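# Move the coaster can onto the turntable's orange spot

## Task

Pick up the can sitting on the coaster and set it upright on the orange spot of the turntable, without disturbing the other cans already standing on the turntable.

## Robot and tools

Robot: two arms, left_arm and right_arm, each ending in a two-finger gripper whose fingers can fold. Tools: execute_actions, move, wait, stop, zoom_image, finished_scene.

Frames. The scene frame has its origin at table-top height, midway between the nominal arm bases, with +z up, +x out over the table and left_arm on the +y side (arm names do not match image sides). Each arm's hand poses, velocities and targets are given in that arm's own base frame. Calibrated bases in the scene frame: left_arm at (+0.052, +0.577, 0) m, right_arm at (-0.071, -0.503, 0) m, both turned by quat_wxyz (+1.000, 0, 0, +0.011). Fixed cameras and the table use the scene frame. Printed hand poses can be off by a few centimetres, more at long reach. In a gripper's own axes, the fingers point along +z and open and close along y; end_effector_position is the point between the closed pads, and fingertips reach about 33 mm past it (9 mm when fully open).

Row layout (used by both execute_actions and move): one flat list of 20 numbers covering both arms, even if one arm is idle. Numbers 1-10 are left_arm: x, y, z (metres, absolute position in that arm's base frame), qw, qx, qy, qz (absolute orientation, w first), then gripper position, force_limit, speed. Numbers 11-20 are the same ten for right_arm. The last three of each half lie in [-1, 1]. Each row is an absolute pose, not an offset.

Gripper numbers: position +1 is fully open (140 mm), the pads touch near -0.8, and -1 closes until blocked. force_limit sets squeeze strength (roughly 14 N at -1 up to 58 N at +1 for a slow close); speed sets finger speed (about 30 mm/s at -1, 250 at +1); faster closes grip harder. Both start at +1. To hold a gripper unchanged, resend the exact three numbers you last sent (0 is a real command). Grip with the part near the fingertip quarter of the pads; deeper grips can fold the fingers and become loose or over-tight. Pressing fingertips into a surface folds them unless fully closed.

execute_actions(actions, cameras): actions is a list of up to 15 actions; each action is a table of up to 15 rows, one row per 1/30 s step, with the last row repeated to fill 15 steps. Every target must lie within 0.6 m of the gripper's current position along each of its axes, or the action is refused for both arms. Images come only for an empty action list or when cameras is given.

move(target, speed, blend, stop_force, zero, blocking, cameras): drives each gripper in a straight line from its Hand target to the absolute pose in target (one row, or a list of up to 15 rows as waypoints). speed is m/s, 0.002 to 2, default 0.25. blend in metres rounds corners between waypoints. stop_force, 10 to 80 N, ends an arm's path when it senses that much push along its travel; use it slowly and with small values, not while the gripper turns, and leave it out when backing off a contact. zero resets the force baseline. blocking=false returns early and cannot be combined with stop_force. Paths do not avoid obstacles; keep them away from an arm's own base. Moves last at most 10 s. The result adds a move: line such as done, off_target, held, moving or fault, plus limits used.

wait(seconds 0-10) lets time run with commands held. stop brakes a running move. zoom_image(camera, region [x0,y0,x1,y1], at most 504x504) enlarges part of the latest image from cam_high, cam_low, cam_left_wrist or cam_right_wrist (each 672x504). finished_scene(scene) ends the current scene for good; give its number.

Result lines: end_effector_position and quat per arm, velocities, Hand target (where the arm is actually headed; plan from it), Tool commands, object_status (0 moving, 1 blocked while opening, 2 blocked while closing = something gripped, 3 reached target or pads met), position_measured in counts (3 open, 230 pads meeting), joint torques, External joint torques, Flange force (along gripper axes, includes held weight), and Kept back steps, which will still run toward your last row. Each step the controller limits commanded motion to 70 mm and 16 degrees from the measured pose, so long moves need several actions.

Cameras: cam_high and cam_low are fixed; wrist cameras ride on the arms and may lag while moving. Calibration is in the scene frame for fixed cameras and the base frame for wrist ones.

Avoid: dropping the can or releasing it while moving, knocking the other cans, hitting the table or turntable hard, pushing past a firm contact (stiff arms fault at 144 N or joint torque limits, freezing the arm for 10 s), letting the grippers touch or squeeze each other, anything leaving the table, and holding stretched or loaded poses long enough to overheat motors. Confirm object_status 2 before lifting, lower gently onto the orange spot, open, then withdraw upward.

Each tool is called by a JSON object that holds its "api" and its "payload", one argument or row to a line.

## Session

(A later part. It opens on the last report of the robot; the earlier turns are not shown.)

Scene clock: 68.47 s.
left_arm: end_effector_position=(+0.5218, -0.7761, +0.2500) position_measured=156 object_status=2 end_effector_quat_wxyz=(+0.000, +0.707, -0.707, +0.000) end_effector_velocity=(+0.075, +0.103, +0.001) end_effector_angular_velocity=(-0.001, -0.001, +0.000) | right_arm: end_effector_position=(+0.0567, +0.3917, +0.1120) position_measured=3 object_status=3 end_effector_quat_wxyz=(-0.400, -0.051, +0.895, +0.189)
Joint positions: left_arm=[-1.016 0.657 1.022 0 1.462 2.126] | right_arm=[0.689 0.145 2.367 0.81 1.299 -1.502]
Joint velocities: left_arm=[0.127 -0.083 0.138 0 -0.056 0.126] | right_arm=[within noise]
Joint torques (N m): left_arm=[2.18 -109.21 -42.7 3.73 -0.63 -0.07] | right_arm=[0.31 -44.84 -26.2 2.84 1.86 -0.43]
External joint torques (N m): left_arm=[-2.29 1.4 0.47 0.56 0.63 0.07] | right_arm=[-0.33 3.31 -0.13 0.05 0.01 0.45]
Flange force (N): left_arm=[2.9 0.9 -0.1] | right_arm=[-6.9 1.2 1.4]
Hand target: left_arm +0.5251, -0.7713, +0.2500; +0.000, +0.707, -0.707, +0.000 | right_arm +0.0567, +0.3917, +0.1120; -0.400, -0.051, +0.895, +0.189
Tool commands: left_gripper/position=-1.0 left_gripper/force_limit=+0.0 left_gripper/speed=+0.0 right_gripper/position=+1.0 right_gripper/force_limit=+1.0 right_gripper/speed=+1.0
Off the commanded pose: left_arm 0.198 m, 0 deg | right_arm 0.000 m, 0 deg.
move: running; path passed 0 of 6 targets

{"api": "move", "payload": {
  "target": [
    [0.5369,-0.6409,0.25,0,-0.7071,0.7071,0,-1,0,0,0.0567,0.3917,0.112,-0.4,-0.051,0.895,0.189,1,1,1],
    [0.5181,-0.6114,0.215,0,-0.7071,0.7071,0,-1,0,0,0.0567,0.3917,0.112,-0.4,-0.051,0.895,0.189,1,1,1],
    [0.4865,-0.5839,0.18,0,-0.7071,0.7071,0,-1,0,0,0.0567,0.3917,0.112,-0.4,-0.051,0.895,0.189,1,1,1],
    [0.4502,-0.5681,0.147,0,-0.7071,0.7071,0,-1,0,0,0.0567,0.3917,0.112,-0.4,-0.051,0.895,0.189,1,1,1],
    [0.4038,-0.564,0.146,0,-0.7071,0.7071,0,-1,0,0,0.0567,0.3917,0.112,-0.4,-0.051,0.895,0.189,1,1,1],
    [0.3589,-0.5761,0.146,0,-0.7071,0.7071,0,-1,0,0,0.0567,0.3917,0.112,-0.4,-0.051,0.895,0.189,1,1,1],
    [0.3294,-0.5948,0.146,0,-0.7071,0.7071,0,-1,0,0,0.0567,0.3917,0.112,-0.4,-0.051,0.895,0.189,1,1,1]
  ],
  "speed": [0.115,0.16,0.158,0.158,0.124,0.129,0.129],
  "blend": [0.02,0.02,0.02,0.015,0.02,0.02,0],
  "blocking": false
}}

{"api": "wait", "payload": {
  "seconds": 1.1,
  "cameras": ["cam_left_wrist"]
}}

{"api": "move", "payload": {
  "target": [
    [0.3589,-0.5761,0.146,0,-0.7071,0.7071,0,0.2,0,0,0.0567,0.3917,0.112,-0.4,-0.051,0.895,0.189,1,1,1],
    [0.3294,-0.5948,0.175,0,-0.7071,0.7071,0,0.2,0,0,0.0567,0.3917,0.112,-0.4,-0.051,0.895,0.189,1,1,1],
    [0.31,-0.56,0.3,0,-0.7071,0.7071,0,0.2,0,0,0.0567,0.3917,0.112,-0.4,-0.051,0.895,0.189,1,1,1]
  ],
  "speed": [0.129,0.145,0.25],
  "blend": [0.015,0.015,0],
  "blocking": false,
  "cameras": ["cam_left_wrist"]
}}

{"api": "wait", "payload": {
  "seconds": 2,
  "cameras": ["cam_left_wrist","cam_high"]
}}

{"api": "zoom_image", "payload": {
  "camera": "cam_high",
  "region": [215, 90, 355, 230]
}}

Scene clock: 69.80 s.
left_arm: end_effector_position=(+0.5258, -0.6236, +0.2294) position_measured=156 object_status=2 end_effector_quat_wxyz=(+0.000, +0.707, -0.707, +0.000) end_effector_velocity=(-0.062, +0.096, -0.113) end_effector_angular_velocity=(+0.002, +0.000, +0.000) | right_arm: end_effector_position=(+0.0567, +0.3917, +0.1120) position_measured=3 object_status=3 end_effector_quat_wxyz=(-0.400, -0.051, +0.895, +0.189)
Joint positions: left_arm=[-0.913 0.461 1.374 0 1.307 2.229] | right_arm=[0.689 0.145 2.367 0.81 1.299 -1.502]
Joint velocities: left_arm=[0.011 -0.13 0.406 0.002 -0.274 0.011] | right_arm=[within noise]
Joint torques (N m): left_arm=[3.23 -89.04 -41.85 3.61 -0.49 -0.07] | right_arm=[0.34 -44.73 -26.28 2.89 1.91 -0.48]
External joint torques (N m): left_arm=[-3.41 1.48 1.09 0.53 0.46 0.07] | right_arm=[-0.42 3.2 -0.27 0.02 -0.05 0.5]
Flange force (N): left_arm=[2.6 3.2 1.2] | right_arm=[-6.8 1.2 1.1]
Hand target: left_arm +0.5220, -0.6180, +0.2228; +0.000, +0.707, -0.707, +0.000 | right_arm +0.0567, +0.3917, +0.1120; -0.400, -0.051, +0.895, +0.189
Tool commands: left_gripper/position=-1.0 left_gripper/force_limit=+0.0 left_gripper/speed=+0.0 right_gripper/position=+1.0 right_gripper/force_limit=+1.0 right_gripper/speed=+1.0
Off the commanded pose: left_arm 0.215 m, 0 deg | right_arm 0.000 m, 0 deg.
earlier move: replaced; path passed 3 of 6 targets
move: running; path passed 1 of 7 targets; blend cut to 0.0121 m at target 1, 0.0175 m at target 6

Scene clock: 70.90 s.
left_arm: end_effector_position=(+0.4120, -0.5654, +0.1463) position_measured=156 object_status=2 end_effector_quat_wxyz=(+0.000, +0.707, -0.707, +0.000) end_effector_velocity=(-0.124, -0.001, -0.004) end_effector_angular_velocity=(+0.002, +0.001, +0.000) | right_arm: end_effector_position=(+0.0567, +0.3917, +0.1120) position_measured=3 object_status=3 end_effector_quat_wxyz=(-0.400, -0.051, +0.895, +0.189)
Joint positions: left_arm=[-0.99 0.334 1.719 0 1.088 2.151] | right_arm=[0.689 0.145 2.367 0.81 1.299 -1.502]
Joint velocities: left_arm=[-0.149 -0.1 0.149 0 -0.046 -0.149] | right_arm=[within noise]
Joint torques (N m): left_arm=[2.77 -47.07 -21.17 3.71 -0.43 0.06] | right_arm=[0.49 -44.65 -26.24 2.86 1.83 -0.45]
External joint torques (N m): left_arm=[-3.39 -24.15 -16.79 0.15 0.35 -0.06] | right_arm=[-0.49 3.02 -0.26 0.04 0.03 0.47]
Flange force (N): left_arm=[2.3 4.4 -34.9] | right_arm=[-6.4 1.1 0.8]
Hand target: left_arm +0.4058, -0.5655, +0.1461; +0.000, +0.707, -0.707, +0.000 | right_arm +0.0567, +0.3917, +0.1120; -0.400, -0.051, +0.895, +0.189
Tool commands: left_gripper/position=-1.0 left_gripper/force_limit=+0.0 left_gripper/speed=+0.0 right_gripper/position=+1.0 right_gripper/force_limit=+1.0 right_gripper/speed=+1.0
Off the commanded pose: left_arm 0.088 m, 0 deg | right_arm 0.000 m, 0 deg.
earlier move: running; path passed 4 of 7 targets; blend cut to 0.0121 m at target 1, 0.0175 m at target 6
wait: 1.10 s; no rest
camera_calibration:
cam_left_wrist: T_world_to_cam=[[-0.999974, 0.00524611, -0.00504166, 0.425976], [0.00318322, 0.938519, 0.345212, 0.484896], [0.00654272, 0.345187, -0.938511, 0.475224], [0, 0, 0, 1]] pos_world=[0.421312, -0.62136, 0.280759]
Images, in order (width x height): cam_left_wrist 672x504.

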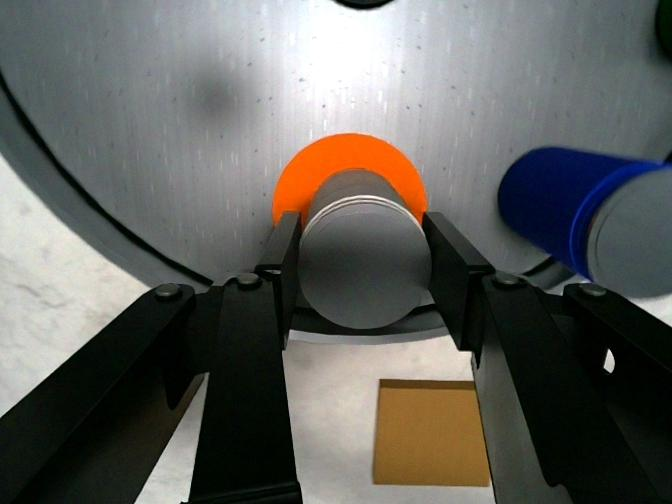

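Scene clock: 71.40 s.
left_arm: end_effector_position=(+0.3521, -0.5803, +0.1529) position_measured=104 object_status=0 end_effector_quat_wxyz=(+0.000, +0.707, -0.707, +0.000) end_effector_velocity=(-0.100, -0.058, +0.082) end_effector_angular_velocity=(-0.007, -0.003, +0.000) | right_arm: end_effector_position=(+0.0567, +0.3917, +0.1120) position_measured=3 object_status=3 end_effector_quat_wxyz=(-0.400, -0.051, +0.895, +0.189)
Joint positions: left_arm=[-1.076 0.299 1.754 0 1.088 2.065] | right_arm=[0.689 0.145 2.367 0.81 1.299 -1.502]
Joint velocities: left_arm=[-0.17 -0.069 -0.072 -0.001 0.133 -0.17] | right_arm=[within noise]
Joint torques (N m): left_arm=[4.71 -71.81 -41.31 3.61 -0.52 -0.13] | right_arm=[0.28 -45.09 -26.12 2.88 1.91 -0.46]
External joint torques (N m): left_arm=[-4.36 -1.22 0.41 0.55 0.37 0.13] | right_arm=[-0.32 3.45 -0.41 0.03 -0.06 0.47]
Flange force (N): left_arm=[0.9 6.7 -1.2] | right_arm=[-7.4 1.6 1.4]
Hand target: left_arm +0.3471, -0.5835, +0.1576; +0.000, +0.707, -0.707, +0.000 | right_arm +0.0567, +0.3917, +0.1120; -0.400, -0.051, +0.895, +0.189
Tool commands: left_gripper/position=+0.2 left_gripper/force_limit=+0.0 left_gripper/speed=+0.0 right_gripper/position=+1.0 right_gripper/force_limit=+1.0 right_gripper/speed=+1.0
Off the commanded pose: left_arm 0.154 m, 0 deg | right_arm 0.000 m, 0 deg.
earlier move: replaced; path passed 4 of 7 targets; blend cut to 0.0121 m at target 1, 0.0175 m at target 6
move: running; path passed 1 of 3 targets
camera_calibration:
cam_left_wrist: T_world_to_cam=[[-0.999975, 0.00533743, -0.00468906, 0.366146], [0.00338749, 0.938344, 0.345686, 0.496634], [0.00624502, 0.345661, -0.938339, 0.487159], [0, 0, 0, 1]] pos_world=[0.361412, -0.63636, 0.287157]
Images, in order (width x height): cam_left_wrist 672x504.

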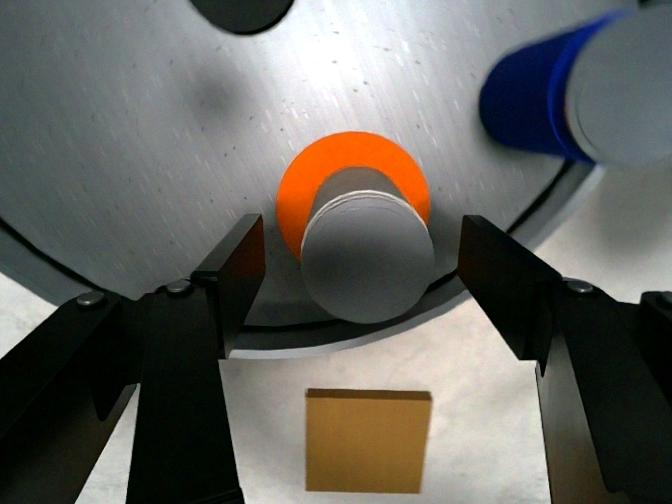

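Scene clock: 72.40 s.
left_arm: end_effector_position=(+0.3100, -0.5600, +0.3000) position_measured=104 object_status=3 end_effector_quat_wxyz=(+0.000, +0.707, -0.707, +0.000) | right_arm: end_effector_position=(+0.0567, +0.3917, +0.1120) position_measured=3 object_status=3 end_effector_quat_wxyz=(-0.400, -0.051, +0.895, +0.189)
Joint positions: left_arm=[-1.119 0.156 1.655 0 1.332 2.022] | right_arm=[0.689 0.145 2.367 0.81 1.299 -1.502]
Joint torques (N m): left_arm=[3.15 -56.61 -41.17 3.65 -0.54 -0.1] | right_arm=[0.47 -45.09 -26.13 2.88 1.9 -0.48]
External joint torques (N m): left_arm=[-3.08 -0.68 0.03 0.56 0.49 0.1] | right_arm=[-0.32 3.47 -0.3 0.01 -0.04 0.5]
Flange force (N): left_arm=[1.2 4.7 -1.1] | right_arm=[-7.3 1.5 1.4]
Hand target: left_arm +0.3100, -0.5600, +0.3000; +0.000, +0.707, -0.707, +0.000 | right_arm +0.0567, +0.3917, +0.1120; -0.400, -0.051, +0.895, +0.189
Tool commands: left_gripper/position=+0.2 left_gripper/force_limit=+0.0 left_gripper/speed=+0.0 right_gripper/position=+1.0 right_gripper/force_limit=+1.0 right_gripper/speed=+1.0
Off the commanded pose: left_arm 0.000 m, 0 deg | right_arm 0.000 m, 0 deg.
earlier move: done
wait: 1.00 of 2 s (the move ended)
camera_calibration:
cam_left_wrist: T_world_to_cam=[[-0.999973, 0.00528033, -0.0051345, 0.324786], [0.00318203, 0.938454, 0.345389, 0.427011], [0.00664226, 0.345364, -0.938445, 0.618231], [0, 0, 0, 1]] pos_world=[0.319312, -0.61596, 0.434358]
Images, in order (width x height): cam_high 672x504, cam_left_wrist 672x504.

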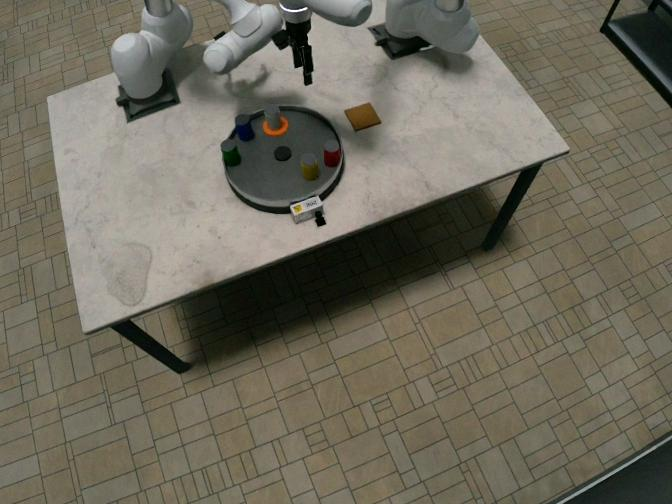

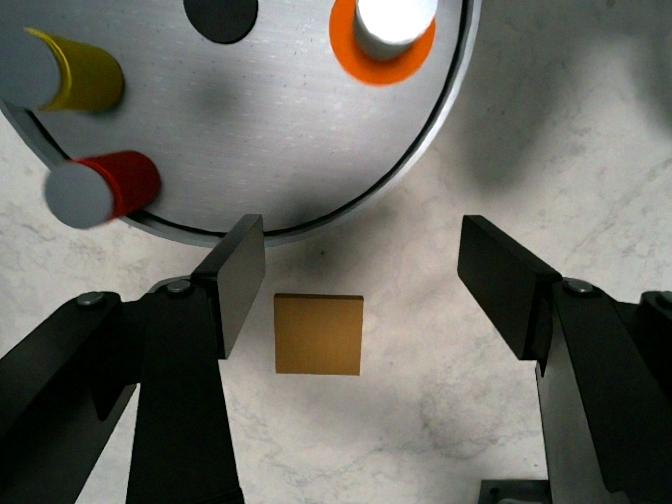

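Scaled by 3.600 from the camera's 672x504 image, which has a finer 960x720 frame.

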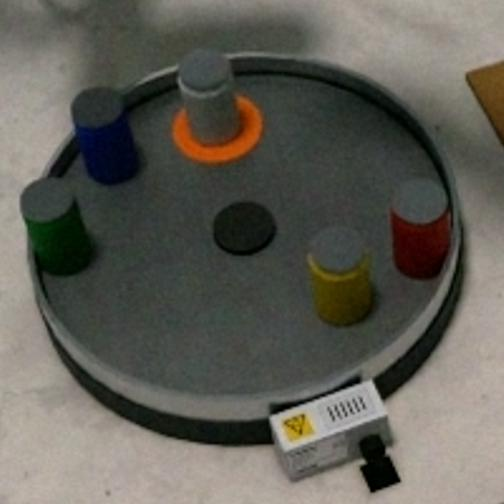

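{"api": "move", "payload": {
  "target": [
    [0.45,-0.57,0.28,0,-0.7071,0.7071,0,0.42,0,0,0.0567,0.3917,0.112,-0.4,-0.051,0.895,0.189,1,1,1],
    [0.4457,-0.8689,0.25,0,-0.7071,0.7071,0,0.42,0,0,0.0567,0.3917,0.112,-0.4,-0.051,0.895,0.189,1,1,1]
  ],
  "blend": [0.05,0],
  "speed": 0.3,
  "cameras": ["cam_left_wrist","cam_high"]
}}

{"api": "zoom_image", "payload": {
  "camera": "cam_high",
  "region": [215, 90, 355, 230]
}}

Scene clock: 76.27 s.
left_arm: end_effector_position=(+0.4457, -0.8689, +0.2501) position_measured=76 object_status=3 end_effector_quat_wxyz=(+0.000, +0.707, -0.707, +0.000) | right_arm: end_effector_position=(+0.0567, +0.3917, +0.1120) position_measured=3 object_status=3 end_effector_quat_wxyz=(-0.400, -0.051, +0.895, +0.189)
Joint positions: left_arm=[-1.132 0.739 0.882 0 1.52 2.009] | right_arm=[0.689 0.145 2.367 0.81 1.299 -1.502]
Joint torques (N m): left_arm=[3.54 -114.5 -42.25 3.81 -0.45 -0.12] | right_arm=[-0.14 -45.24 -26.19 2.89 1.85 -0.47]
External joint torques (N m): left_arm=[-3.67 1.27 -0.26 0.53 0.41 0.12] | right_arm=[0.06 3.61 -0.51 0.04 0 0.49]
Flange force (N): left_arm=[5.3 1.4 -1.0] | right_arm=[-7.5 2.5 1.9]
Hand target: left_arm +0.4457, -0.8689, +0.2500; +0.000, +0.707, -0.707, +0.000 | right_arm +0.0567, +0.3917, +0.1120; -0.400, -0.051, +0.895, +0.189
Off the commanded pose: left_arm 0.000 m, 0 deg | right_arm 0.000 m, 0 deg.
move: done
camera_calibration:
cam_left_wrist: T_world_to_cam=[[-0.999974, 0.00524708, -0.00504019, 0.461691], [0.0031834, 0.938454, 0.345389, 0.733703], [0.00654228, 0.345364, -0.938446, 0.67723], [0, 0, 0, 1]] pos_world=[0.454912, -0.92486, 0.384458]
Images, in order (width x height): cam_high 672x504, cam_left_wrist 672x504.

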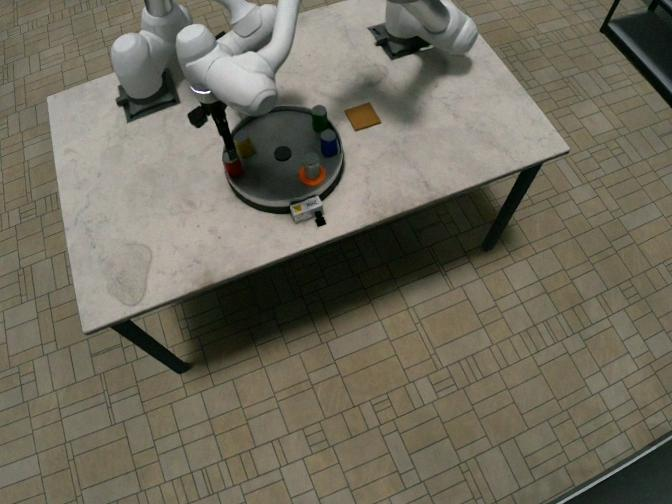

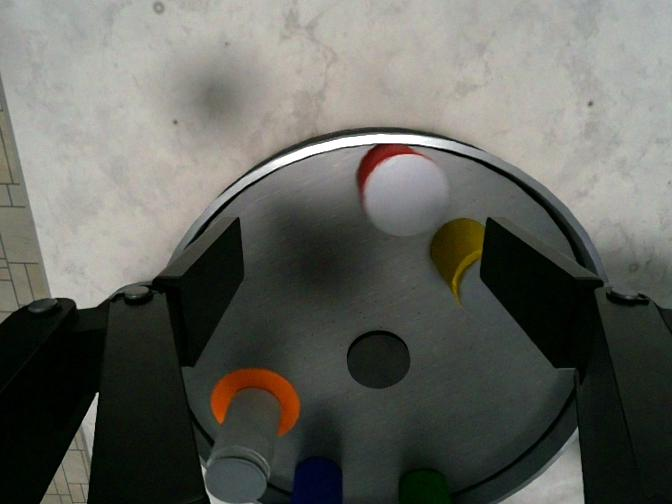

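Scaled by 3.600 from the camera's 672x504 image, which has a finer 960x720 frame.

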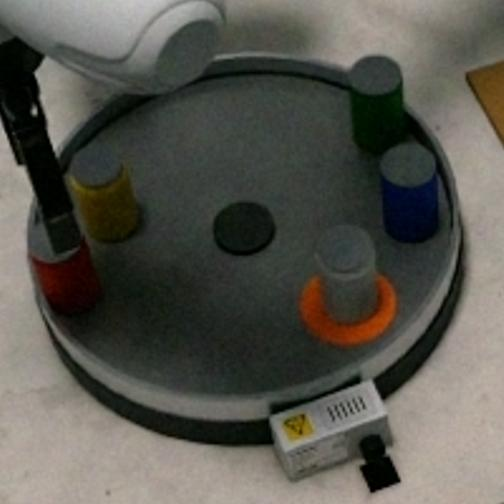

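{"api": "wait", "payload": {
  "seconds": 2.3
}}

{"api": "move", "payload": {
  "target": [
    [0.5025,-0.8482,0.25,0,-0.7071,0.7071,0,0.42,0,0,0.0567,0.3917,0.112,-0.4,-0.051,0.895,0.189,1,1,1],
    [0.5488,-0.8093,0.25,0,-0.7071,0.7071,0,0.42,0,0,0.0567,0.3917,0.112,-0.4,-0.051,0.895,0.189,1,1,1],
    [0.579,-0.757,0.25,0,-0.7071,0.7071,0,0.42,0,0,0.0567,0.3917,0.112,-0.4,-0.051,0.895,0.189,1,1,1],
    [0.5895,-0.6975,0.25,0,-0.7071,0.7071,0,0.42,0,0,0.0567,0.3917,0.112,-0.4,-0.051,0.895,0.189,1,1,1],
    [0.579,-0.638,0.25,0,-0.7071,0.7071,0,0.42,0,0,0.0567,0.3917,0.112,-0.4,-0.051,0.895,0.189,1,1,1],
    [0.5488,-0.5857,0.25,0,-0.7071,0.7071,0,0.42,0,0,0.0567,0.3917,0.112,-0.4,-0.051,0.895,0.189,1,1,1]
  ],
  "speed": 0.168,
  "blend": [0.02,0.02,0.02,0.02,0.02,0],
  "blocking": false
}}

Scene clock: 79.23 s.
left_arm: end_effector_position=(+0.4457, -0.8689, +0.2500) position_measured=76 object_status=3 end_effector_quat_wxyz=(+0.000, +0.707, -0.707, +0.000) | right_arm: end_effector_position=(+0.0567, +0.3917, +0.1120) position_measured=3 object_status=3 end_effector_quat_wxyz=(-0.400, -0.051, +0.895, +0.189)
Joint positions: left_arm=[-1.132 0.739 0.882 0 1.52 2.009] | right_arm=[0.689 0.145 2.367 0.81 1.299 -1.502]
Joint torques (N m): left_arm=[3.29 -114.48 -42.18 3.75 -0.48 -0.1] | right_arm=[0.14 -45.23 -26.23 2.91 1.88 -0.47]
External joint torques (N m): left_arm=[-3.34 2.2 -0.01 0.55 0.43 0.1] | right_arm=[-0.21 3.59 -0.42 0 -0.02 0.49]
Flange force (N): left_arm=[6.1 0.6 -0.5] | right_arm=[-7.6 1.9 1.5]
Hand target: left_arm +0.4457, -0.8689, +0.2500; +0.000, +0.707, -0.707, +0.000 | right_arm +0.0567, +0.3917, +0.1120; -0.400, -0.051, +0.895, +0.189
Tool commands: left_gripper/position=+0.42 left_gripper/force_limit=+0.0 left_gripper/speed=+0.0 right_gripper/position=+1.0 right_gripper/force_limit=+1.0 right_gripper/speed=+1.0
Off the commanded pose: left_arm 0.000 m, 0 deg | right_arm 0.000 m, 0 deg.
wait: 2.30 s; at rest from the start

Scene clock: 79.73 s.
left_arm: end_effector_position=(+0.5085, -0.8423, +0.2499) position_measured=76 object_status=3 end_effector_quat_wxyz=(+0.000, +0.707, -0.707, +0.000) end_effector_velocity=(+0.137, +0.090, -0.007) end_effector_angular_velocity=(+0.011, +0.006, +0.000) | right_arm: end_effector_position=(+0.0567, +0.3917, +0.1120) position_measured=3 object_status=3 end_effector_quat_wxyz=(-0.400, -0.051, +0.895, +0.189)
Joint positions: left_arm=[-1.063 0.755 0.855 0 1.532 2.079] | right_arm=[0.689 0.145 2.367 0.81 1.299 -1.502]
Joint velocities: left_arm=[0.167 -0.003 0.017 0 -0.001 0.167] | right_arm=[within noise]
Joint torques (N m): left_arm=[2.13 -113.15 -40.84 3.61 -0.34 -0.1] | right_arm=[0.11 -44.78 -26.27 2.88 1.89 -0.46]
External joint torques (N m): left_arm=[-1.75 0.01 -0.25 0.6 0.38 0.1] | right_arm=[-0.12 3.09 -0.28 0.03 -0.04 0.48]
Flange force (N): left_arm=[2.2 0.7 -1.1] | right_arm=[-6.4 1.7 1.5]
Hand target: left_arm +0.5159, -0.8368, +0.2500; +0.000, +0.707, -0.707, +0.000 | right_arm +0.0567, +0.3917, +0.1120; -0.400, -0.051, +0.895, +0.189
Tool commands: left_gripper/position=+0.42 left_gripper/force_limit=+0.0 left_gripper/speed=+0.0 right_gripper/position=+1.0 right_gripper/force_limit=+1.0 right_gripper/speed=+1.0
Off the commanded pose: left_arm 0.260 m, 0 deg | right_arm 0.000 m, 0 deg.
move: running; path passed 0 of 6 targets

{"api": "move", "payload": {
  "target": [
    [0.5888,-0.6823,0.25,0,-0.7071,0.7071,0,0.42,0,0,0.0567,0.3917,0.112,-0.4,-0.051,0.895,0.189,1,1,1],
    [0.579,-0.638,0.215,0,-0.7071,0.7071,0,0.42,0,0,0.0567,0.3917,0.112,-0.4,-0.051,0.895,0.189,1,1,1],
    [0.5526,-0.5904,0.18,0,-0.7071,0.7071,0,0.42,0,0,0.0567,0.3917,0.112,-0.4,-0.051,0.895,0.189,1,1,1],
    [0.5153,-0.555,0.148,0,-0.7071,0.7071,0,0.42,0,0,0.0567,0.3917,0.112,-0.4,-0.051,0.895,0.189,1,1,1],
    [0.4605,-0.5294,0.148,0,-0.7071,0.7071,0,0.42,0,0,0.0567,0.3917,0.112,-0.4,-0.051,0.895,0.189,1,1,1],
    [0.4003,-0.5242,0.148,0,-0.7071,0.7071,0,0.42,0,0,0.0567,0.3917,0.112,-0.4,-0.051,0.895,0.189,1,1,1],
    [0.356,-0.534,0.148,0,-0.7071,0.7071,0,0.42,0,0,0.0567,0.3917,0.112,-0.4,-0.051,0.895,0.189,1,1,1]
  ],
  "speed": [0.168,0.212,0.2,0.2,0.168,0.168,0.168],
  "blend": [0.02,0.02,0.02,0.015,0.02,0.02,0],
  "blocking": false
}}

{"api": "wait", "payload": {
  "seconds": 1.1,
  "cameras": ["cam_left_wrist"]
}}

{"api": "move", "payload": {
  "target": [
    [0.4003,-0.5242,0.148,0,-0.7071,0.7071,0,-1,0,0,0.0567,0.3917,0.112,-0.4,-0.051,0.895,0.189,1,1,1],
    [0.356,-0.534,0.148,0,-0.7071,0.7071,0,-1,0,0,0.0567,0.3917,0.112,-0.4,-0.051,0.895,0.189,1,1,1]
  ],
  "speed": 0.168,
  "blend": [0.02,0],
  "blocking": false,
  "cameras": ["cam_left_wrist"]
}}

{"api": "move", "payload": {
  "target": [
    [0.33,-0.53,0.2,0,-0.7071,0.7071,0,-1,0,0,0.0567,0.3917,0.112,-0.4,-0.051,0.895,0.189,1,1,1],
    [0.35,-0.5,0.27,0,-0.7071,0.7071,0,-1,0,0,0.0567,0.3917,0.112,-0.4,-0.051,0.895,0.189,1,1,1]
  ],
  "speed": 0.2,
  "blend": [0.02,0],
  "cameras": ["cam_left_wrist","cam_high"]
}}

{"api": "zoom_image", "payload": {
  "camera": "cam_high",
  "region": [215, 90, 355, 230]
}}

Scene clock: 81.03 s.
left_arm: end_effector_position=(+0.5827, -0.6556, +0.2288) position_measured=76 object_status=3 end_effector_quat_wxyz=(+0.000, +0.707, -0.707, -0.001) end_effector_velocity=(-0.038, +0.163, -0.126) end_effector_angular_velocity=(+0.000, +0.002, +0.000) | right_arm: end_effector_position=(+0.0567, +0.3917, +0.1120) position_measured=3 object_status=3 end_effector_quat_wxyz=(-0.400, -0.051, +0.895, +0.189)
Joint positions: left_arm=[-0.884 0.562 1.218 0 1.364 2.258] | right_arm=[0.689 0.145 2.367 0.81 1.299 -1.502]
Joint velocities: left_arm=[0.084 -0.202 0.555 -0.001 -0.351 0.084] | right_arm=[within noise]
Joint torques (N m): left_arm=[1.79 -99.19 -40.68 3.69 -0.58 -0.24] | right_arm=[0.2 -45.24 -26.21 2.88 1.87 -0.46]
External joint torques (N m): left_arm=[-1.95 1.47 -0.75 0.52 0.56 0.24] | right_arm=[-0.2 3.68 -0.13 0.01 0 0.48]
Flange force (N): left_arm=[5.0 -1.9 -1.3] | right_arm=[-7.6 1.5 1.9]
Hand target: left_arm +0.5798, -0.6443, +0.2200; +0.000, +0.707, -0.707, -0.001 | right_arm +0.0567, +0.3917, +0.1120; -0.400, -0.051, +0.895, +0.189
Tool commands: left_gripper/position=+0.42 left_gripper/force_limit=+0.0 left_gripper/speed=+0.0 right_gripper/position=+1.0 right_gripper/force_limit=+1.0 right_gripper/speed=+1.0
Off the commanded pose: left_arm 0.270 m, 0 deg | right_arm 0.000 m, 0 deg.
earlier move: replaced; path passed 3 of 6 targets
move: running; path passed 1 of 7 targets; blend cut to 0.0168 m at target 1

Scene clock: 82.13 s.
left_arm: end_effector_position=(+0.4573, -0.5304, +0.1479) position_measured=76 object_status=3 end_effector_quat_wxyz=(+0.000, +0.707, -0.707, +0.000) end_effector_velocity=(-0.162, +0.040, +0.000) end_effector_angular_velocity=(-0.001, -0.001, +0.000) | right_arm: end_effector_position=(+0.0567, +0.3917, +0.1120) position_measured=3 object_status=3 end_effector_quat_wxyz=(-0.400, -0.051, +0.895, +0.189)
Joint positions: left_arm=[-0.908 0.335 1.715 0 1.092 2.233] | right_arm=[0.689 0.145 2.367 0.81 1.299 -1.502]
Joint velocities: left_arm=[-0.148 -0.197 0.278 0 -0.083 -0.147] | right_arm=[within noise]
Joint torques (N m): left_arm=[2.46 -71.97 -37.32 3.34 -0.38 0.11] | right_arm=[0.13 -44.73 -26.25 2.91 1.88 -0.39]
External joint torques (N m): left_arm=[-4.18 1.24 -0.74 0.49 0.3 -0.11] | right_arm=[0.05 3.03 -0.33 0 -0.02 0.41]
Flange force (N): left_arm=[6.4 2.6 -0.3] | right_arm=[-6.3 1.9 1.7]
Hand target: left_arm +0.4479, -0.5284, +0.1479; +0.000, +0.707, -0.707, +0.000 | right_arm +0.0567, +0.3917, +0.1120; -0.400, -0.051, +0.895, +0.189
Tool commands: left_gripper/position=+0.42 left_gripper/force_limit=+0.0 left_gripper/speed=+0.0 right_gripper/position=+1.0 right_gripper/force_limit=+1.0 right_gripper/speed=+1.0
Off the commanded pose: left_arm 0.101 m, 0 deg | right_arm 0.000 m, 0 deg.
earlier move: running; path passed 4 of 7 targets; blend cut to 0.0168 m at target 1
wait: 1.10 s; no rest
camera_calibration:
cam_left_wrist: T_world_to_cam=[[-0.999975, 0.00524222, -0.00472379, 0.471008], [0.00328733, 0.93841, 0.345508, 0.451283], [0.00624408, 0.345484, -0.938404, 0.464571], [0, 0, 0, 1]] pos_world=[0.466612, -0.58646, 0.282258]
Images, in order (width x height): cam_left_wrist 672x504.

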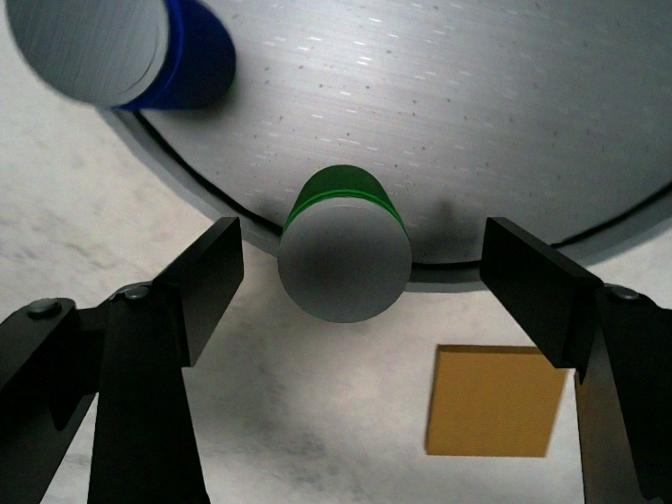

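Scene clock: 82.63 s.
left_arm: end_effector_position=(+0.3858, -0.5275, +0.1480) position_measured=155 object_status=0 end_effector_quat_wxyz=(+0.000, +0.707, -0.707, +0.000) end_effector_velocity=(-0.164, -0.028, -0.001) end_effector_angular_velocity=(+0.004, +0.002, -0.001) | right_arm: end_effector_position=(+0.0567, +0.3917, +0.1120) position_measured=3 object_status=3 end_effector_quat_wxyz=(-0.400, -0.051, +0.895, +0.189)
Joint positions: left_arm=[-0.992 0.266 1.809 0 1.067 2.15] | right_arm=[0.689 0.145 2.367 0.81 1.299 -1.502]
Joint velocities: left_arm=[-0.234 -0.105 0.143 0.001 -0.034 -0.233] | right_arm=[within noise]
Joint torques (N m): left_arm=[1.77 -58.02 -32.76 3.7 0.01 0.04] | right_arm=[0.29 -45.27 -26.25 2.89 1.86 -0.47]
External joint torques (N m): left_arm=[-2.94 -5.33 -4.88 0.1 -0.11 -0.04] | right_arm=[-0.27 3.59 -0.38 0.03 -0.01 0.49]
Flange force (N): left_arm=[3.8 2.9 -8.8] | right_arm=[-7.6 1.7 1.5]
Hand target: left_arm +0.3759, -0.5295, +0.1479; +0.000, +0.707, -0.707, +0.000 | right_arm +0.0567, +0.3917, +0.1120; -0.400, -0.051, +0.895, +0.189
Tool commands: left_gripper/position=-1.0 left_gripper/force_limit=+0.0 left_gripper/speed=+0.0 right_gripper/position=+1.0 right_gripper/force_limit=+1.0 right_gripper/speed=+1.0
Off the commanded pose: left_arm 0.031 m, 0 deg | right_arm 0.000 m, 0 deg.
earlier move: replaced; path passed 4 of 7 targets; blend cut to 0.0168 m at target 1
move: running; started from rest: the earlier move stopped first; path passed 1 of 2 targets
camera_calibration:
cam_left_wrist: T_world_to_cam=[[-0.999974, 0.00536877, -0.00478581, 0.399586], [0.00338606, 0.938486, 0.345301, 0.448826], [0.00634526, 0.345276, -0.93848, 0.46397], [0, 0, 0, 1]] pos_world=[0.395112, -0.58356, 0.282359]
Images, in order (width x height): cam_left_wrist 672x504.

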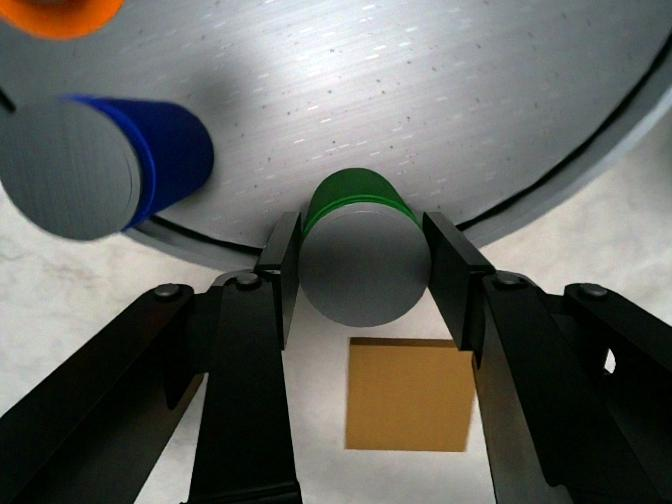

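Scene clock: 83.70 s.
left_arm: end_effector_position=(+0.3500, -0.5000, +0.2700) position_measured=155 object_status=2 end_effector_quat_wxyz=(+0.000, +0.707, -0.707, +0.000) | right_arm: end_effector_position=(+0.0567, +0.3917, +0.1120) position_measured=3 object_status=3 end_effector_quat_wxyz=(-0.400, -0.051, +0.895, +0.189)
Joint positions: left_arm=[-1.017 0.122 1.749 0 1.27 2.125] | right_arm=[0.689 0.145 2.367 0.81 1.299 -1.502]
Joint torques (N m): left_arm=[3.24 -53.63 -41.31 3.58 -0.47 -0.15] | right_arm=[0.3 -44.73 -26.14 2.87 1.9 -0.47]
External joint torques (N m): left_arm=[-3.22 0.16 0.75 0.55 0.42 0.15] | right_arm=[-0.29 3.11 -0.42 0.04 -0.05 0.49]
Flange force (N): left_arm=[1.8 4.8 0.3] | right_arm=[-6.6 1.7 1.2]
Hand target: left_arm +0.3500, -0.5000, +0.2700; +0.000, +0.707, -0.707, +0.000 | right_arm +0.0567, +0.3917, +0.1120; -0.400, -0.051, +0.895, +0.189
Off the commanded pose: left_arm 0.000 m, 0 deg | right_arm 0.000 m, 0 deg.
earlier move: replaced; started from rest: the earlier move stopped first; path passed 1 of 2 targets
move: done
camera_calibration:
cam_left_wrist: T_world_to_cam=[[-0.999974, 0.00524708, -0.00504019, 0.364158], [0.0031834, 0.938454, 0.345389, 0.380938], [0.00654228, 0.345364, -0.938446, 0.569127], [0, 0, 0, 1]] pos_world=[0.359212, -0.55596, 0.404358]
Images, in order (width x height): cam_high 672x504, cam_left_wrist 672x504.

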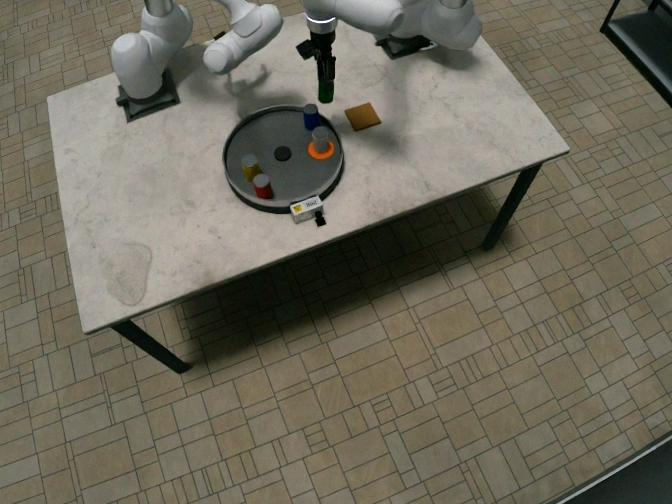

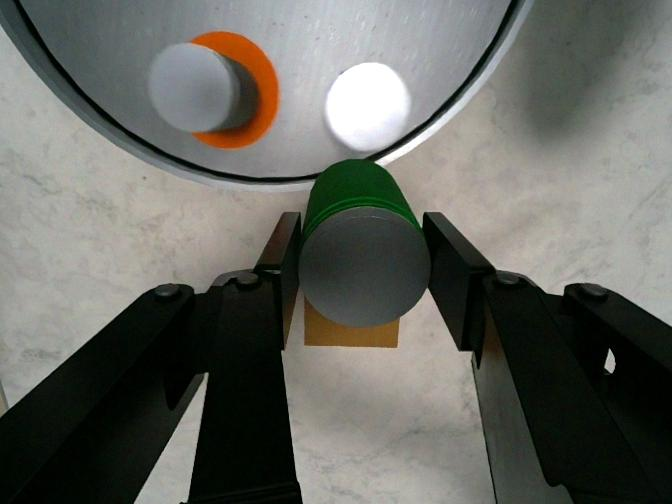

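Scaled by 3.600 from the camera's 672x504 image, which has a finer 960x720 frame.

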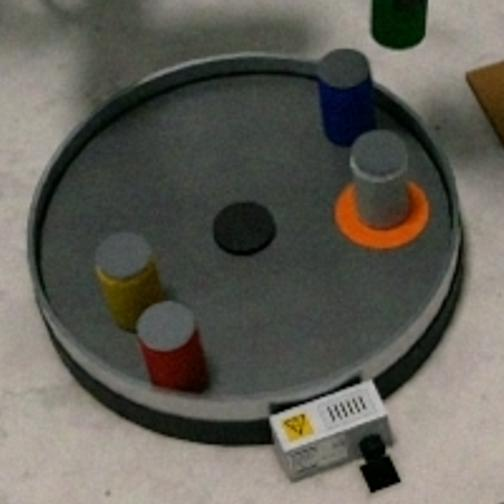

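{"api": "move", "payload": {
  "target": [
    [0.45,-0.55,0.27,0,-0.7071,0.7071,0,-1,0,0,0.0567,0.3917,0.112,-0.4,-0.051,0.895,0.189,1,1,1],
    [0.4825,-0.8135,0.25,0,-0.7071,0.7071,0,-1,0,0,0.0567,0.3917,0.112,-0.4,-0.051,0.895,0.189,1,1,1]
  ],
  "blend": [0.05,0],
  "speed": 0.3
}}

Scene clock: 85.80 s.
left_arm: end_effector_position=(+0.4825, -0.8135, +0.2501) position_measured=155 object_status=2 end_effector_quat_wxyz=(+0.000, +0.707, -0.707, +0.000) | right_arm: end_effector_position=(+0.0567, +0.3917, +0.1120) position_measured=3 object_status=3 end_effector_quat_wxyz=(-0.400, -0.051, +0.895, +0.189)
Joint positions: left_arm=[-1.072 0.678 0.988 0 1.476 2.07] | right_arm=[0.689 0.145 2.367 0.81 1.299 -1.502]
Joint torques (N m): left_arm=[3.63 -110.55 -42.8 3.8 -0.46 -0.13] | right_arm=[0.1 -45.14 -26.07 2.84 1.9 -0.48]
External joint torques (N m): left_arm=[-3.66 3.28 0.73 0.5 0.4 0.13] | right_arm=[0.05 3.49 -0.31 0.04 -0.03 0.5]
Flange force (N): left_arm=[5.6 1.0 1.0] | right_arm=[-7.1 2.2 2.1]
Hand target: left_arm +0.4825, -0.8135, +0.2500; +0.000, +0.707, -0.707, +0.000 | right_arm +0.0567, +0.3917, +0.1120; -0.400, -0.051, +0.895, +0.189
Off the commanded pose: left_arm 0.000 m, 0 deg | right_arm 0.000 m, 0 deg.
move: done

{"api": "wait", "payload": {
  "seconds": 5.3
}}

{"api": "move", "payload": {
  "target": [
    [0.5182,-0.7836,0.25,0,-0.7071,0.7071,0,-1,0,0,0.0567,0.3917,0.112,-0.4,-0.051,0.895,0.189,1,1,1],
    [0.5414,-0.7433,0.25,0,-0.7071,0.7071,0,-1,0,0,0.0567,0.3917,0.112,-0.4,-0.051,0.895,0.189,1,1,1],
    [0.5495,-0.6975,0.25,0,-0.7071,0.7071,0,-1,0,0,0.0567,0.3917,0.112,-0.4,-0.051,0.895,0.189,1,1,1],
    [0.5414,-0.6517,0.25,0,-0.7071,0.7071,0,-1,0,0,0.0567,0.3917,0.112,-0.4,-0.051,0.895,0.189,1,1,1],
    [0.5181,-0.6114,0.25,0,-0.7071,0.7071,0,-1,0,0,0.0567,0.3917,0.112,-0.4,-0.051,0.895,0.189,1,1,1],
    [0.4825,-0.5815,0.25,0,-0.7071,0.7071,0,-1,0,0,0.0567,0.3917,0.112,-0.4,-0.051,0.895,0.189,1,1,1]
  ],
  "speed": 0.129,
  "blend": [0.02,0.02,0.02,0.02,0.02,0],
  "blocking": false
}}

Scene clock: 91.57 s.
left_arm: end_effector_position=(+0.4825, -0.8135, +0.2500) position_measured=155 object_status=2 end_effector_quat_wxyz=(+0.000, +0.707, -0.707, +0.000) | right_arm: end_effector_position=(+0.0567, +0.3917, +0.1120) position_measured=3 object_status=3 end_effector_quat_wxyz=(-0.400, -0.051, +0.895, +0.189)
Joint positions: left_arm=[-1.072 0.678 0.988 0 1.476 2.07] | right_arm=[0.689 0.145 2.367 0.81 1.299 -1.502]
Joint torques (N m): left_arm=[3.03 -110.77 -42.94 3.74 -0.49 -0.16] | right_arm=[-0.28 -45.05 -26.28 2.85 1.9 -0.49]
External joint torques (N m): left_arm=[-3.2 3.52 0.89 0.54 0.44 0.16] | right_arm=[0.33 3.39 -0.3 0.06 -0.04 0.51]
Flange force (N): left_arm=[5.4 0.5 1.2] | right_arm=[-6.8 2.6 2.5]
Hand target: left_arm +0.4825, -0.8135, +0.2500; +0.000, +0.707, -0.707, +0.000 | right_arm +0.0567, +0.3917, +0.1120; -0.400, -0.051, +0.895, +0.189
Tool commands: left_gripper/position=-1.0 left_gripper/force_limit=+0.0 left_gripper/speed=+0.0 right_gripper/position=+1.0 right_gripper/force_limit=+1.0 right_gripper/speed=+1.0
Off the commanded pose: left_arm 0.000 m, 0 deg | right_arm 0.000 m, 0 deg.
wait: 5.30 s; at rest from the start

Scene clock: 92.07 s.
left_arm: end_effector_position=(+0.5217, -0.7761, +0.2500) position_measured=155 object_status=2 end_effector_quat_wxyz=(+0.000, +0.707, -0.707, +0.000) end_effector_velocity=(+0.074, +0.102, +0.000) end_effector_angular_velocity=(+0.000, -0.001, +0.000) | right_arm: end_effector_position=(+0.0567, +0.3917, +0.1120) position_measured=3 object_status=3 end_effector_quat_wxyz=(-0.400, -0.051, +0.895, +0.189)
Joint positions: left_arm=[-1.016 0.657 1.022 0 1.462 2.126] | right_arm=[0.689 0.145 2.367 0.81 1.299 -1.502]
Joint velocities: left_arm=[0.125 -0.081 0.136 0.001 -0.056 0.124] | right_arm=[within noise]
Joint torques (N m): left_arm=[4.11 -109.91 -43.01 3.73 -0.53 -0.34] | right_arm=[0.13 -45.06 -26.39 2.89 1.92 -0.47]
External joint torques (N m): left_arm=[-5.08 2.89 0.97 0.52 0.52 0.34] | right_arm=[-0.32 3.55 -0.09 0.02 -0.06 0.49]
Flange force (N): left_arm=[5.2 2.6 1.2] | right_arm=[-7.4 1.2 1.7]
Hand target: left_arm +0.5251, -0.7713, +0.2500; +0.000, +0.707, -0.707, +0.000 | right_arm +0.0567, +0.3917, +0.1120; -0.400, -0.051, +0.895, +0.189
Tool commands: left_gripper/position=-1.0 left_gripper/force_limit=+0.0 left_gripper/speed=+0.0 right_gripper/position=+1.0 right_gripper/force_limit=+1.0 right_gripper/speed=+1.0
Off the commanded pose: left_arm 0.199 m, 0 deg | right_arm 0.000 m, 0 deg.
move: running; path passed 0 of 6 targets

Good phase. Nominal descent and release.

{"api": "move", "payload": {
  "target": [
    [0.5369,-0.6409,0.25,0,-0.7071,0.7071,0,-1,0,0,0.0567,0.3917,0.112,-0.4,-0.051,0.895,0.189,1,1,1],
    [0.5181,-0.6114,0.215,0,-0.7071,0.7071,0,-1,0,0,0.0567,0.3917,0.112,-0.4,-0.051,0.895,0.189,1,1,1],
    [0.4865,-0.5839,0.18,0,-0.7071,0.7071,0,-1,0,0,0.0567,0.3917,0.112,-0.4,-0.051,0.895,0.189,1,1,1],
    [0.4502,-0.5681,0.15,0,-0.7071,0.7071,0,-1,0,0,0.0567,0.3917,0.112,-0.4,-0.051,0.895,0.189,1,1,1],
    [0.4038,-0.564,0.149,0,-0.7071,0.7071,0,-1,0,0,0.0567,0.3917,0.112,-0.4,-0.051,0.895,0.189,1,1,1],
    [0.3589,-0.5761,0.149,0,-0.7071,0.7071,0,-1,0,0,0.0567,0.3917,0.112,-0.4,-0.051,0.895,0.189,1,1,1],
    [0.3294,-0.5948,0.149,0,-0.7071,0.7071,0,-1,0,0,0.0567,0.3917,0.112,-0.4,-0.051,0.895,0.189,1,1,1]
  ],
  "speed": [0.125,0.17,0.165,0.165,0.127,0.129,0.129],
  "blend": [0.02,0.02,0.02,0.015,0.02,0.02,0],
  "blocking": false
}}

{"api": "wait", "payload": {
  "seconds": 1.1,
  "cameras": ["cam_left_wrist"]
}}

{"api": "move", "payload": {
  "target": [
    [0.3589,-0.5761,0.149,0,-0.7071,0.7071,0,0.2,0,0,0.0567,0.3917,0.112,-0.4,-0.051,0.895,0.189,1,1,1],
    [0.3294,-0.5948,0.175,0,-0.7071,0.7071,0,0.2,0,0,0.0567,0.3917,0.112,-0.4,-0.051,0.895,0.189,1,1,1],
    [0.31,-0.56,0.3,0,-0.7071,0.7071,0,0.2,0,0,0.0567,0.3917,0.112,-0.4,-0.051,0.895,0.189,1,1,1]
  ],
  "speed": [0.129,0.145,0.25],
  "blend": [0.015,0.015,0],
  "blocking": false
}}

{"api": "wait", "payload": {
  "seconds": 2,
  "cameras": ["cam_high"]
}}

{"api": "zoom_image", "payload": {
  "camera": "cam_high",
  "region": [215, 90, 355, 230]
}}

Scene clock: 93.27 s.
left_arm: end_effector_position=(+0.5338, -0.6372, +0.2434) position_measured=155 object_status=2 end_effector_quat_wxyz=(+0.000, +0.707, -0.707, +0.000) end_effector_velocity=(-0.051, +0.105, -0.080) end_effector_angular_velocity=(+0.004, +0.002, -0.001) | right_arm: end_effector_position=(+0.0567, +0.3917, +0.1120) position_measured=3 object_status=3 end_effector_quat_wxyz=(-0.400, -0.051, +0.895, +0.189)
Joint positions: left_arm=[-0.915 0.48 1.319 0 1.343 2.227] | right_arm=[0.689 0.145 2.367 0.81 1.299 -1.502]
Joint velocities: left_arm=[0.028 -0.152 0.378 0 -0.222 0.029] | right_arm=[within noise]
Joint torques (N m): left_arm=[1.18 -88.88 -39.21 3.44 -0.15 -0.19] | right_arm=[0.09 -45.13 -26.28 2.89 1.88 -0.44]
External joint torques (N m): left_arm=[-2.52 2.5 -0.24 0.53 0.12 0.19] | right_arm=[-0.07 3.45 -0.3 0.02 -0.02 0.46]
Flange force (N): left_arm=[5.4 -0.8 0.4] | right_arm=[-7.2 1.9 1.8]
Hand target: left_arm +0.5308, -0.6314, +0.2385; +0.000, +0.707, -0.707, +0.000 | right_arm +0.0567, +0.3917, +0.1120; -0.400, -0.051, +0.895, +0.189
Tool commands: left_gripper/position=-1.0 left_gripper/force_limit=+0.0 left_gripper/speed=+0.0 right_gripper/position=+1.0 right_gripper/force_limit=+1.0 right_gripper/speed=+1.0
Off the commanded pose: left_arm 0.229 m, 0 deg | right_arm 0.000 m, 0 deg.
earlier move: replaced; path passed 2 of 6 targets
move: running; path passed 0 of 7 targets; blend cut to 0.0175 m at target 6

Scene clock: 94.37 s.
left_arm: end_effector_position=(+0.4219, -0.5656, +0.1494) position_measured=155 object_status=2 end_effector_quat_wxyz=(+0.000, +0.707, -0.707, +0.000) end_effector_velocity=(-0.124, +0.009, -0.003) end_effector_angular_velocity=(+0.000, -0.001, +0.000) | right_arm: end_effector_position=(+0.0567, +0.3917, +0.1120) position_measured=3 object_status=3 end_effector_quat_wxyz=(-0.400, -0.051, +0.895, +0.189)
Joint positions: left_arm=[-0.979 0.341 1.703 0 1.097 2.163] | right_arm=[0.689 0.145 2.367 0.81 1.299 -1.502]
Joint velocities: left_arm=[-0.14 -0.117 0.171 0 -0.055 -0.14] | right_arm=[within noise]
Joint torques (N m): left_arm=[2.34 -69.35 -36.09 3.45 -0.73 0.14] | right_arm=[0.4 -44.97 -26.24 2.85 1.87 -0.47]
External joint torques (N m): left_arm=[-2.49 -3.06 -1.93 0.42 0.66 -0.14] | right_arm=[-0.35 3.29 -0.28 0.05 -0.01 0.49]
Flange force (N): left_arm=[2.0 3.1 -5.2] | right_arm=[-6.9 1.4 1.3]
Hand target: left_arm +0.4160, -0.5653, +0.1492; +0.000, +0.707, -0.707, +0.000 | right_arm +0.0567, +0.3917, +0.1120; -0.400, -0.051, +0.895, +0.189
Tool commands: left_gripper/position=-1.0 left_gripper/force_limit=+0.0 left_gripper/speed=+0.0 right_gripper/position=+1.0 right_gripper/force_limit=+1.0 right_gripper/speed=+1.0
Off the commanded pose: left_arm 0.097 m, 0 deg | right_arm 0.000 m, 0 deg.
earlier move: running; path passed 4 of 7 targets; blend cut to 0.0175 m at target 6
wait: 1.10 s; no rest
camera_calibration:
cam_left_wrist: T_world_to_cam=[[-0.999974, 0.0053075, -0.00491286, 0.435894], [0.00328408, 0.938454, 0.345389, 0.483976], [0.00644365, 0.345364, -0.938447, 0.478212], [0, 0, 0, 1]] pos_world=[0.431212, -0.62166, 0.283758]
Images, in order (width x height): cam_left_wrist 672x504.

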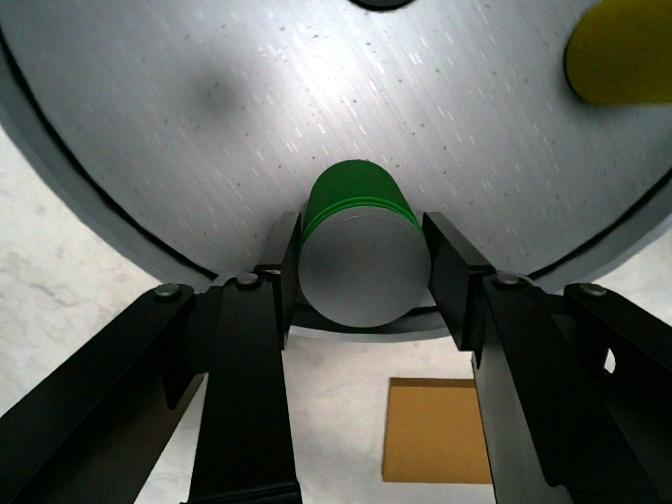

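Scene clock: 94.87 s.
left_arm: end_effector_position=(+0.3600, -0.5770, +0.1513) position_measured=104 object_status=0 end_effector_quat_wxyz=(+0.000, +0.707, -0.707, +0.000) end_effector_velocity=(-0.114, -0.043, +0.041) end_effector_angular_velocity=(+0.003, +0.002, +0.001) | right_arm: end_effector_position=(+0.0567, +0.3917, +0.1120) position_measured=3 object_status=3 end_effector_quat_wxyz=(-0.400, -0.051, +0.895, +0.189)
Joint positions: left_arm=[-1.064 0.302 1.753 0 1.086 2.078] | right_arm=[0.689 0.145 2.367 0.81 1.299 -1.502]
Joint velocities: left_arm=[-0.177 -0.065 0.005 0 0.063 -0.177] | right_arm=[within noise]
Joint torques (N m): left_arm=[3.05 -70.08 -39.5 3.52 -0.35 -0.36] | right_arm=[0.05 -44.83 -26.28 2.9 1.81 -0.49]
External joint torques (N m): left_arm=[-2.95 -0.51 -0.05 0.52 0.26 0.36] | right_arm=[-0.12 3.19 -0.39 0.03 0.04 0.5]
Flange force (N): left_arm=[1.4 3.6 -0.9] | right_arm=[-6.6 1.9 1.3]
Hand target: left_arm +0.3545, -0.5793, +0.1538; +0.000, +0.707, -0.707, +0.000 | right_arm +0.0567, +0.3917, +0.1120; -0.400, -0.051, +0.895, +0.189
Tool commands: left_gripper/position=+0.2 left_gripper/force_limit=+0.0 left_gripper/speed=+0.0 right_gripper/position=+1.0 right_gripper/force_limit=+1.0 right_gripper/speed=+1.0
Off the commanded pose: left_arm 0.158 m, 0 deg | right_arm 0.000 m, 0 deg.
earlier move: replaced; path passed 4 of 7 targets; blend cut to 0.0175 m at target 6
move: running; path passed 0 of 3 targets

Scene clock: 95.93 s.
left_arm: end_effector_position=(+0.3100, -0.5600, +0.3000) position_measured=104 object_status=3 end_effector_quat_wxyz=(+0.000, +0.707, -0.707, +0.000) | right_arm: end_effector_position=(+0.0567, +0.3917, +0.1120) position_measured=3 object_status=3 end_effector_quat_wxyz=(-0.400, -0.051, +0.895, +0.189)
Joint positions: left_arm=[-1.119 0.156 1.655 0 1.332 2.022] | right_arm=[0.689 0.145 2.367 0.81 1.299 -1.502]
Joint torques (N m): left_arm=[3.05 -56.71 -41.11 3.66 -0.49 -0.11] | right_arm=[0.01 -44.73 -26.2 2.87 1.91 -0.37]
External joint torques (N m): left_arm=[-2.99 -0.52 -0.03 0.54 0.44 0.11] | right_arm=[-0.12 3.29 -0.17 0.03 -0.05 0.39]
Flange force (N): left_arm=[1.4 4.4 -1.0] | right_arm=[-6.9 1.4 1.9]
Hand target: left_arm +0.3100, -0.5600, +0.3000; +0.000, +0.707, -0.707, +0.000 | right_arm +0.0567, +0.3917, +0.1120; -0.400, -0.051, +0.895, +0.189
Tool commands: left_gripper/position=+0.2 left_gripper/force_limit=+0.0 left_gripper/speed=+0.0 right_gripper/position=+1.0 right_gripper/force_limit=+1.0 right_gripper/speed=+1.0
Off the commanded pose: left_arm 0.000 m, 0 deg | right_arm 0.000 m, 0 deg.
earlier move: done
wait: 1.07 of 2 s (the move ended)
Images, in order (width x height): cam_high 672x504.

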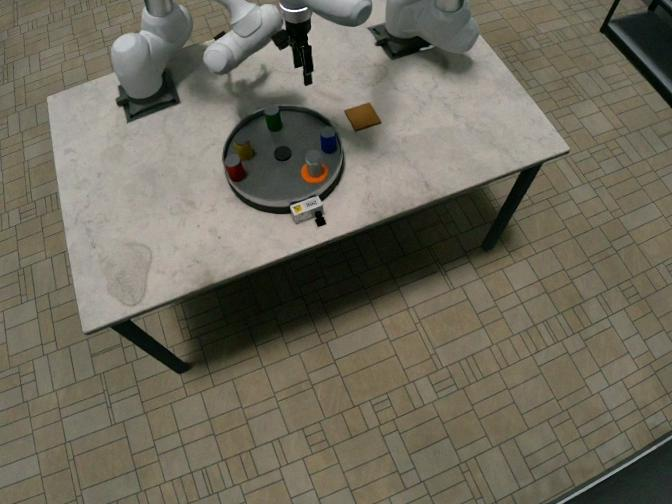

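Scaled by 3.600 from the camera's 672x504 image, which has a finer 960x720 frame.

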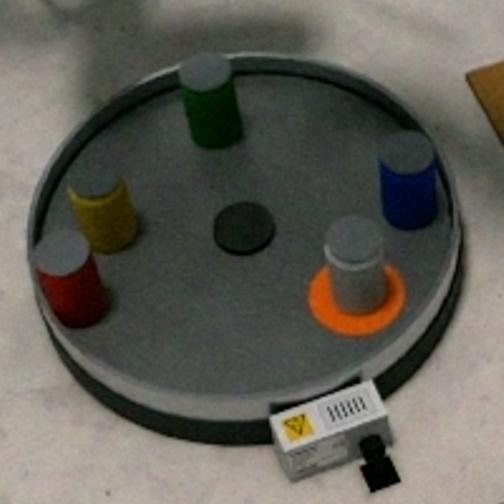

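{"api": "move", "payload": {
  "target": [
    [0.45,-0.57,0.27,0,-0.7071,0.7071,0,0.38,0,0,0.0567,0.3917,0.112,-0.4,-0.051,0.895,0.189,1,1,1],
    [0.4428,-0.8521,0.25,0,-0.7071,0.7071,0,0.38,0,0,0.0567,0.3917,0.112,-0.4,-0.051,0.895,0.189,1,1,1]
  ],
  "blend": [0.05,0],
  "speed": 0.35
}}

Scene clock: 98.00 s.
left_arm: end_effector_position=(+0.4428, -0.8521, +0.2501) position_measured=81 object_status=3 end_effector_quat_wxyz=(+0.000, +0.707, -0.707, +0.000) | right_arm: end_effector_position=(+0.0567, +0.3917, +0.1120) position_measured=3 object_status=3 end_effector_quat_wxyz=(-0.400, -0.051, +0.895, +0.189)
Joint positions: left_arm=[-1.128 0.706 0.94 0 1.496 2.014] | right_arm=[0.689 0.145 2.367 0.81 1.299 -1.502]
Joint torques (N m): left_arm=[3.09 -112.51 -42.45 3.8 -0.47 -0.16] | right_arm=[-0.07 -44.99 -26.36 2.92 1.86 -0.43]
External joint torques (N m): left_arm=[-2.95 2.6 0.23 0.52 0.42 0.16] | right_arm=[0.17 3.33 -0.19 -0.01 0.01 0.45]
Flange force (N): left_arm=[5.7 0.3 0.0] | right_arm=[-6.7 2.0 2.1]
Hand target: left_arm +0.4428, -0.8521, +0.2500; +0.000, +0.707, -0.707, +0.000 | right_arm +0.0567, +0.3917, +0.1120; -0.400, -0.051, +0.895, +0.189
Off the commanded pose: left_arm 0.000 m, 0 deg | right_arm 0.000 m, 0 deg.
move: done

{"api": "wait", "payload": {
  "seconds": 1.03
}}

{"api": "move", "payload": {
  "target": [
    [0.494,-0.8335,0.25,0,-0.7071,0.7071,0,0.38,0,0,0.0567,0.3917,0.112,-0.4,-0.051,0.895,0.189,1,1,1],
    [0.5358,-0.7984,0.25,0,-0.7071,0.7071,0,0.38,0,0,0.0567,0.3917,0.112,-0.4,-0.051,0.895,0.189,1,1,1],
    [0.563,-0.7512,0.25,0,-0.7071,0.7071,0,0.38,0,0,0.0567,0.3917,0.112,-0.4,-0.051,0.895,0.189,1,1,1],
    [0.5725,-0.6975,0.25,0,-0.7071,0.7071,0,0.38,0,0,0.0567,0.3917,0.112,-0.4,-0.051,0.895,0.189,1,1,1],
    [0.563,-0.6438,0.25,0,-0.7071,0.7071,0,0.38,0,0,0.0567,0.3917,0.112,-0.4,-0.051,0.895,0.189,1,1,1],
    [0.5358,-0.5966,0.25,0,-0.7071,0.7071,0,0.38,0,0,0.0567,0.3917,0.112,-0.4,-0.051,0.895,0.189,1,1,1]
  ],
  "speed": 0.152,
  "blend": [0.02,0.02,0.02,0.02,0.02,0],
  "blocking": false
}}

Scene clock: 99.33 s.
left_arm: end_effector_position=(+0.4428, -0.8521, +0.2500) position_measured=81 object_status=3 end_effector_quat_wxyz=(+0.000, +0.707, -0.707, +0.000) | right_arm: end_effector_position=(+0.0567, +0.3917, +0.1120) position_measured=3 object_status=3 end_effector_quat_wxyz=(-0.400, -0.051, +0.895, +0.189)
Joint positions: left_arm=[-1.127 0.706 0.94 0 1.496 2.014] | right_arm=[0.689 0.145 2.367 0.81 1.299 -1.502]
Joint torques (N m): left_arm=[3.2 -111.9 -42.05 3.76 -0.48 -0.13] | right_arm=[0.37 -44.73 -26.36 2.85 1.95 -0.44]
External joint torques (N m): left_arm=[-3.36 1.52 -0.34 0.56 0.43 0.13] | right_arm=[-0.23 2.98 -0.28 0.06 -0.09 0.46]
Flange force (N): left_arm=[5.7 0.8 -1.0] | right_arm=[-6.3 1.5 1.4]
Hand target: left_arm +0.4428, -0.8521, +0.2500; +0.000, +0.707, -0.707, +0.000 | right_arm +0.0567, +0.3917, +0.1120; -0.400, -0.051, +0.895, +0.189
Tool commands: left_gripper/position=+0.38 left_gripper/force_limit=+0.0 left_gripper/speed=+0.0 right_gripper/position=+1.0 right_gripper/force_limit=+1.0 right_gripper/speed=+1.0
Off the commanded pose: left_arm 0.000 m, 0 deg | right_arm 0.000 m, 0 deg.
wait: 1.03 s; at rest from the start

Scene clock: 99.83 s.
left_arm: end_effector_position=(+0.4997, -0.8278, +0.2499) position_measured=81 object_status=3 end_effector_quat_wxyz=(+0.000, +0.707, -0.707, +0.000) end_effector_velocity=(+0.124, +0.080, -0.008) end_effector_angular_velocity=(+0.012, +0.006, +0.000) | right_arm: end_effector_position=(+0.0567, +0.3917, +0.1120) position_measured=3 object_status=3 end_effector_quat_wxyz=(-0.400, -0.051, +0.895, +0.189)
Joint positions: left_arm=[-1.063 0.719 0.917 0 1.506 2.078] | right_arm=[0.689 0.145 2.367 0.81 1.299 -1.502]
Joint velocities: left_arm=[0.153 0.001 0.013 0.001 0 0.152] | right_arm=[within noise]
Joint torques (N m): left_arm=[3.32 -112.17 -40.55 3.67 -0.47 0.01] | right_arm=[0.05 -45.21 -26.24 2.87 1.87 -0.44]
External joint torques (N m): left_arm=[-3.49 0.96 -1.23 0.6 0.47 0] | right_arm=[-0.22 3.61 -0.4 0.07 -0.02 0.45]
Flange force (N): left_arm=[7.7 -0.4 -2.6] | right_arm=[-7.7 1.8 1.7]
Hand target: left_arm +0.5063, -0.8230, +0.2500; +0.000, +0.707, -0.707, +0.000 | right_arm +0.0567, +0.3917, +0.1120; -0.400, -0.051, +0.895, +0.189
Tool commands: left_gripper/position=+0.38 left_gripper/force_limit=+0.0 left_gripper/speed=+0.0 right_gripper/position=+1.0 right_gripper/force_limit=+1.0 right_gripper/speed=+1.0
Off the commanded pose: left_arm 0.234 m, 0 deg | right_arm 0.000 m, 0 deg.
move: running; path passed 0 of 6 targets


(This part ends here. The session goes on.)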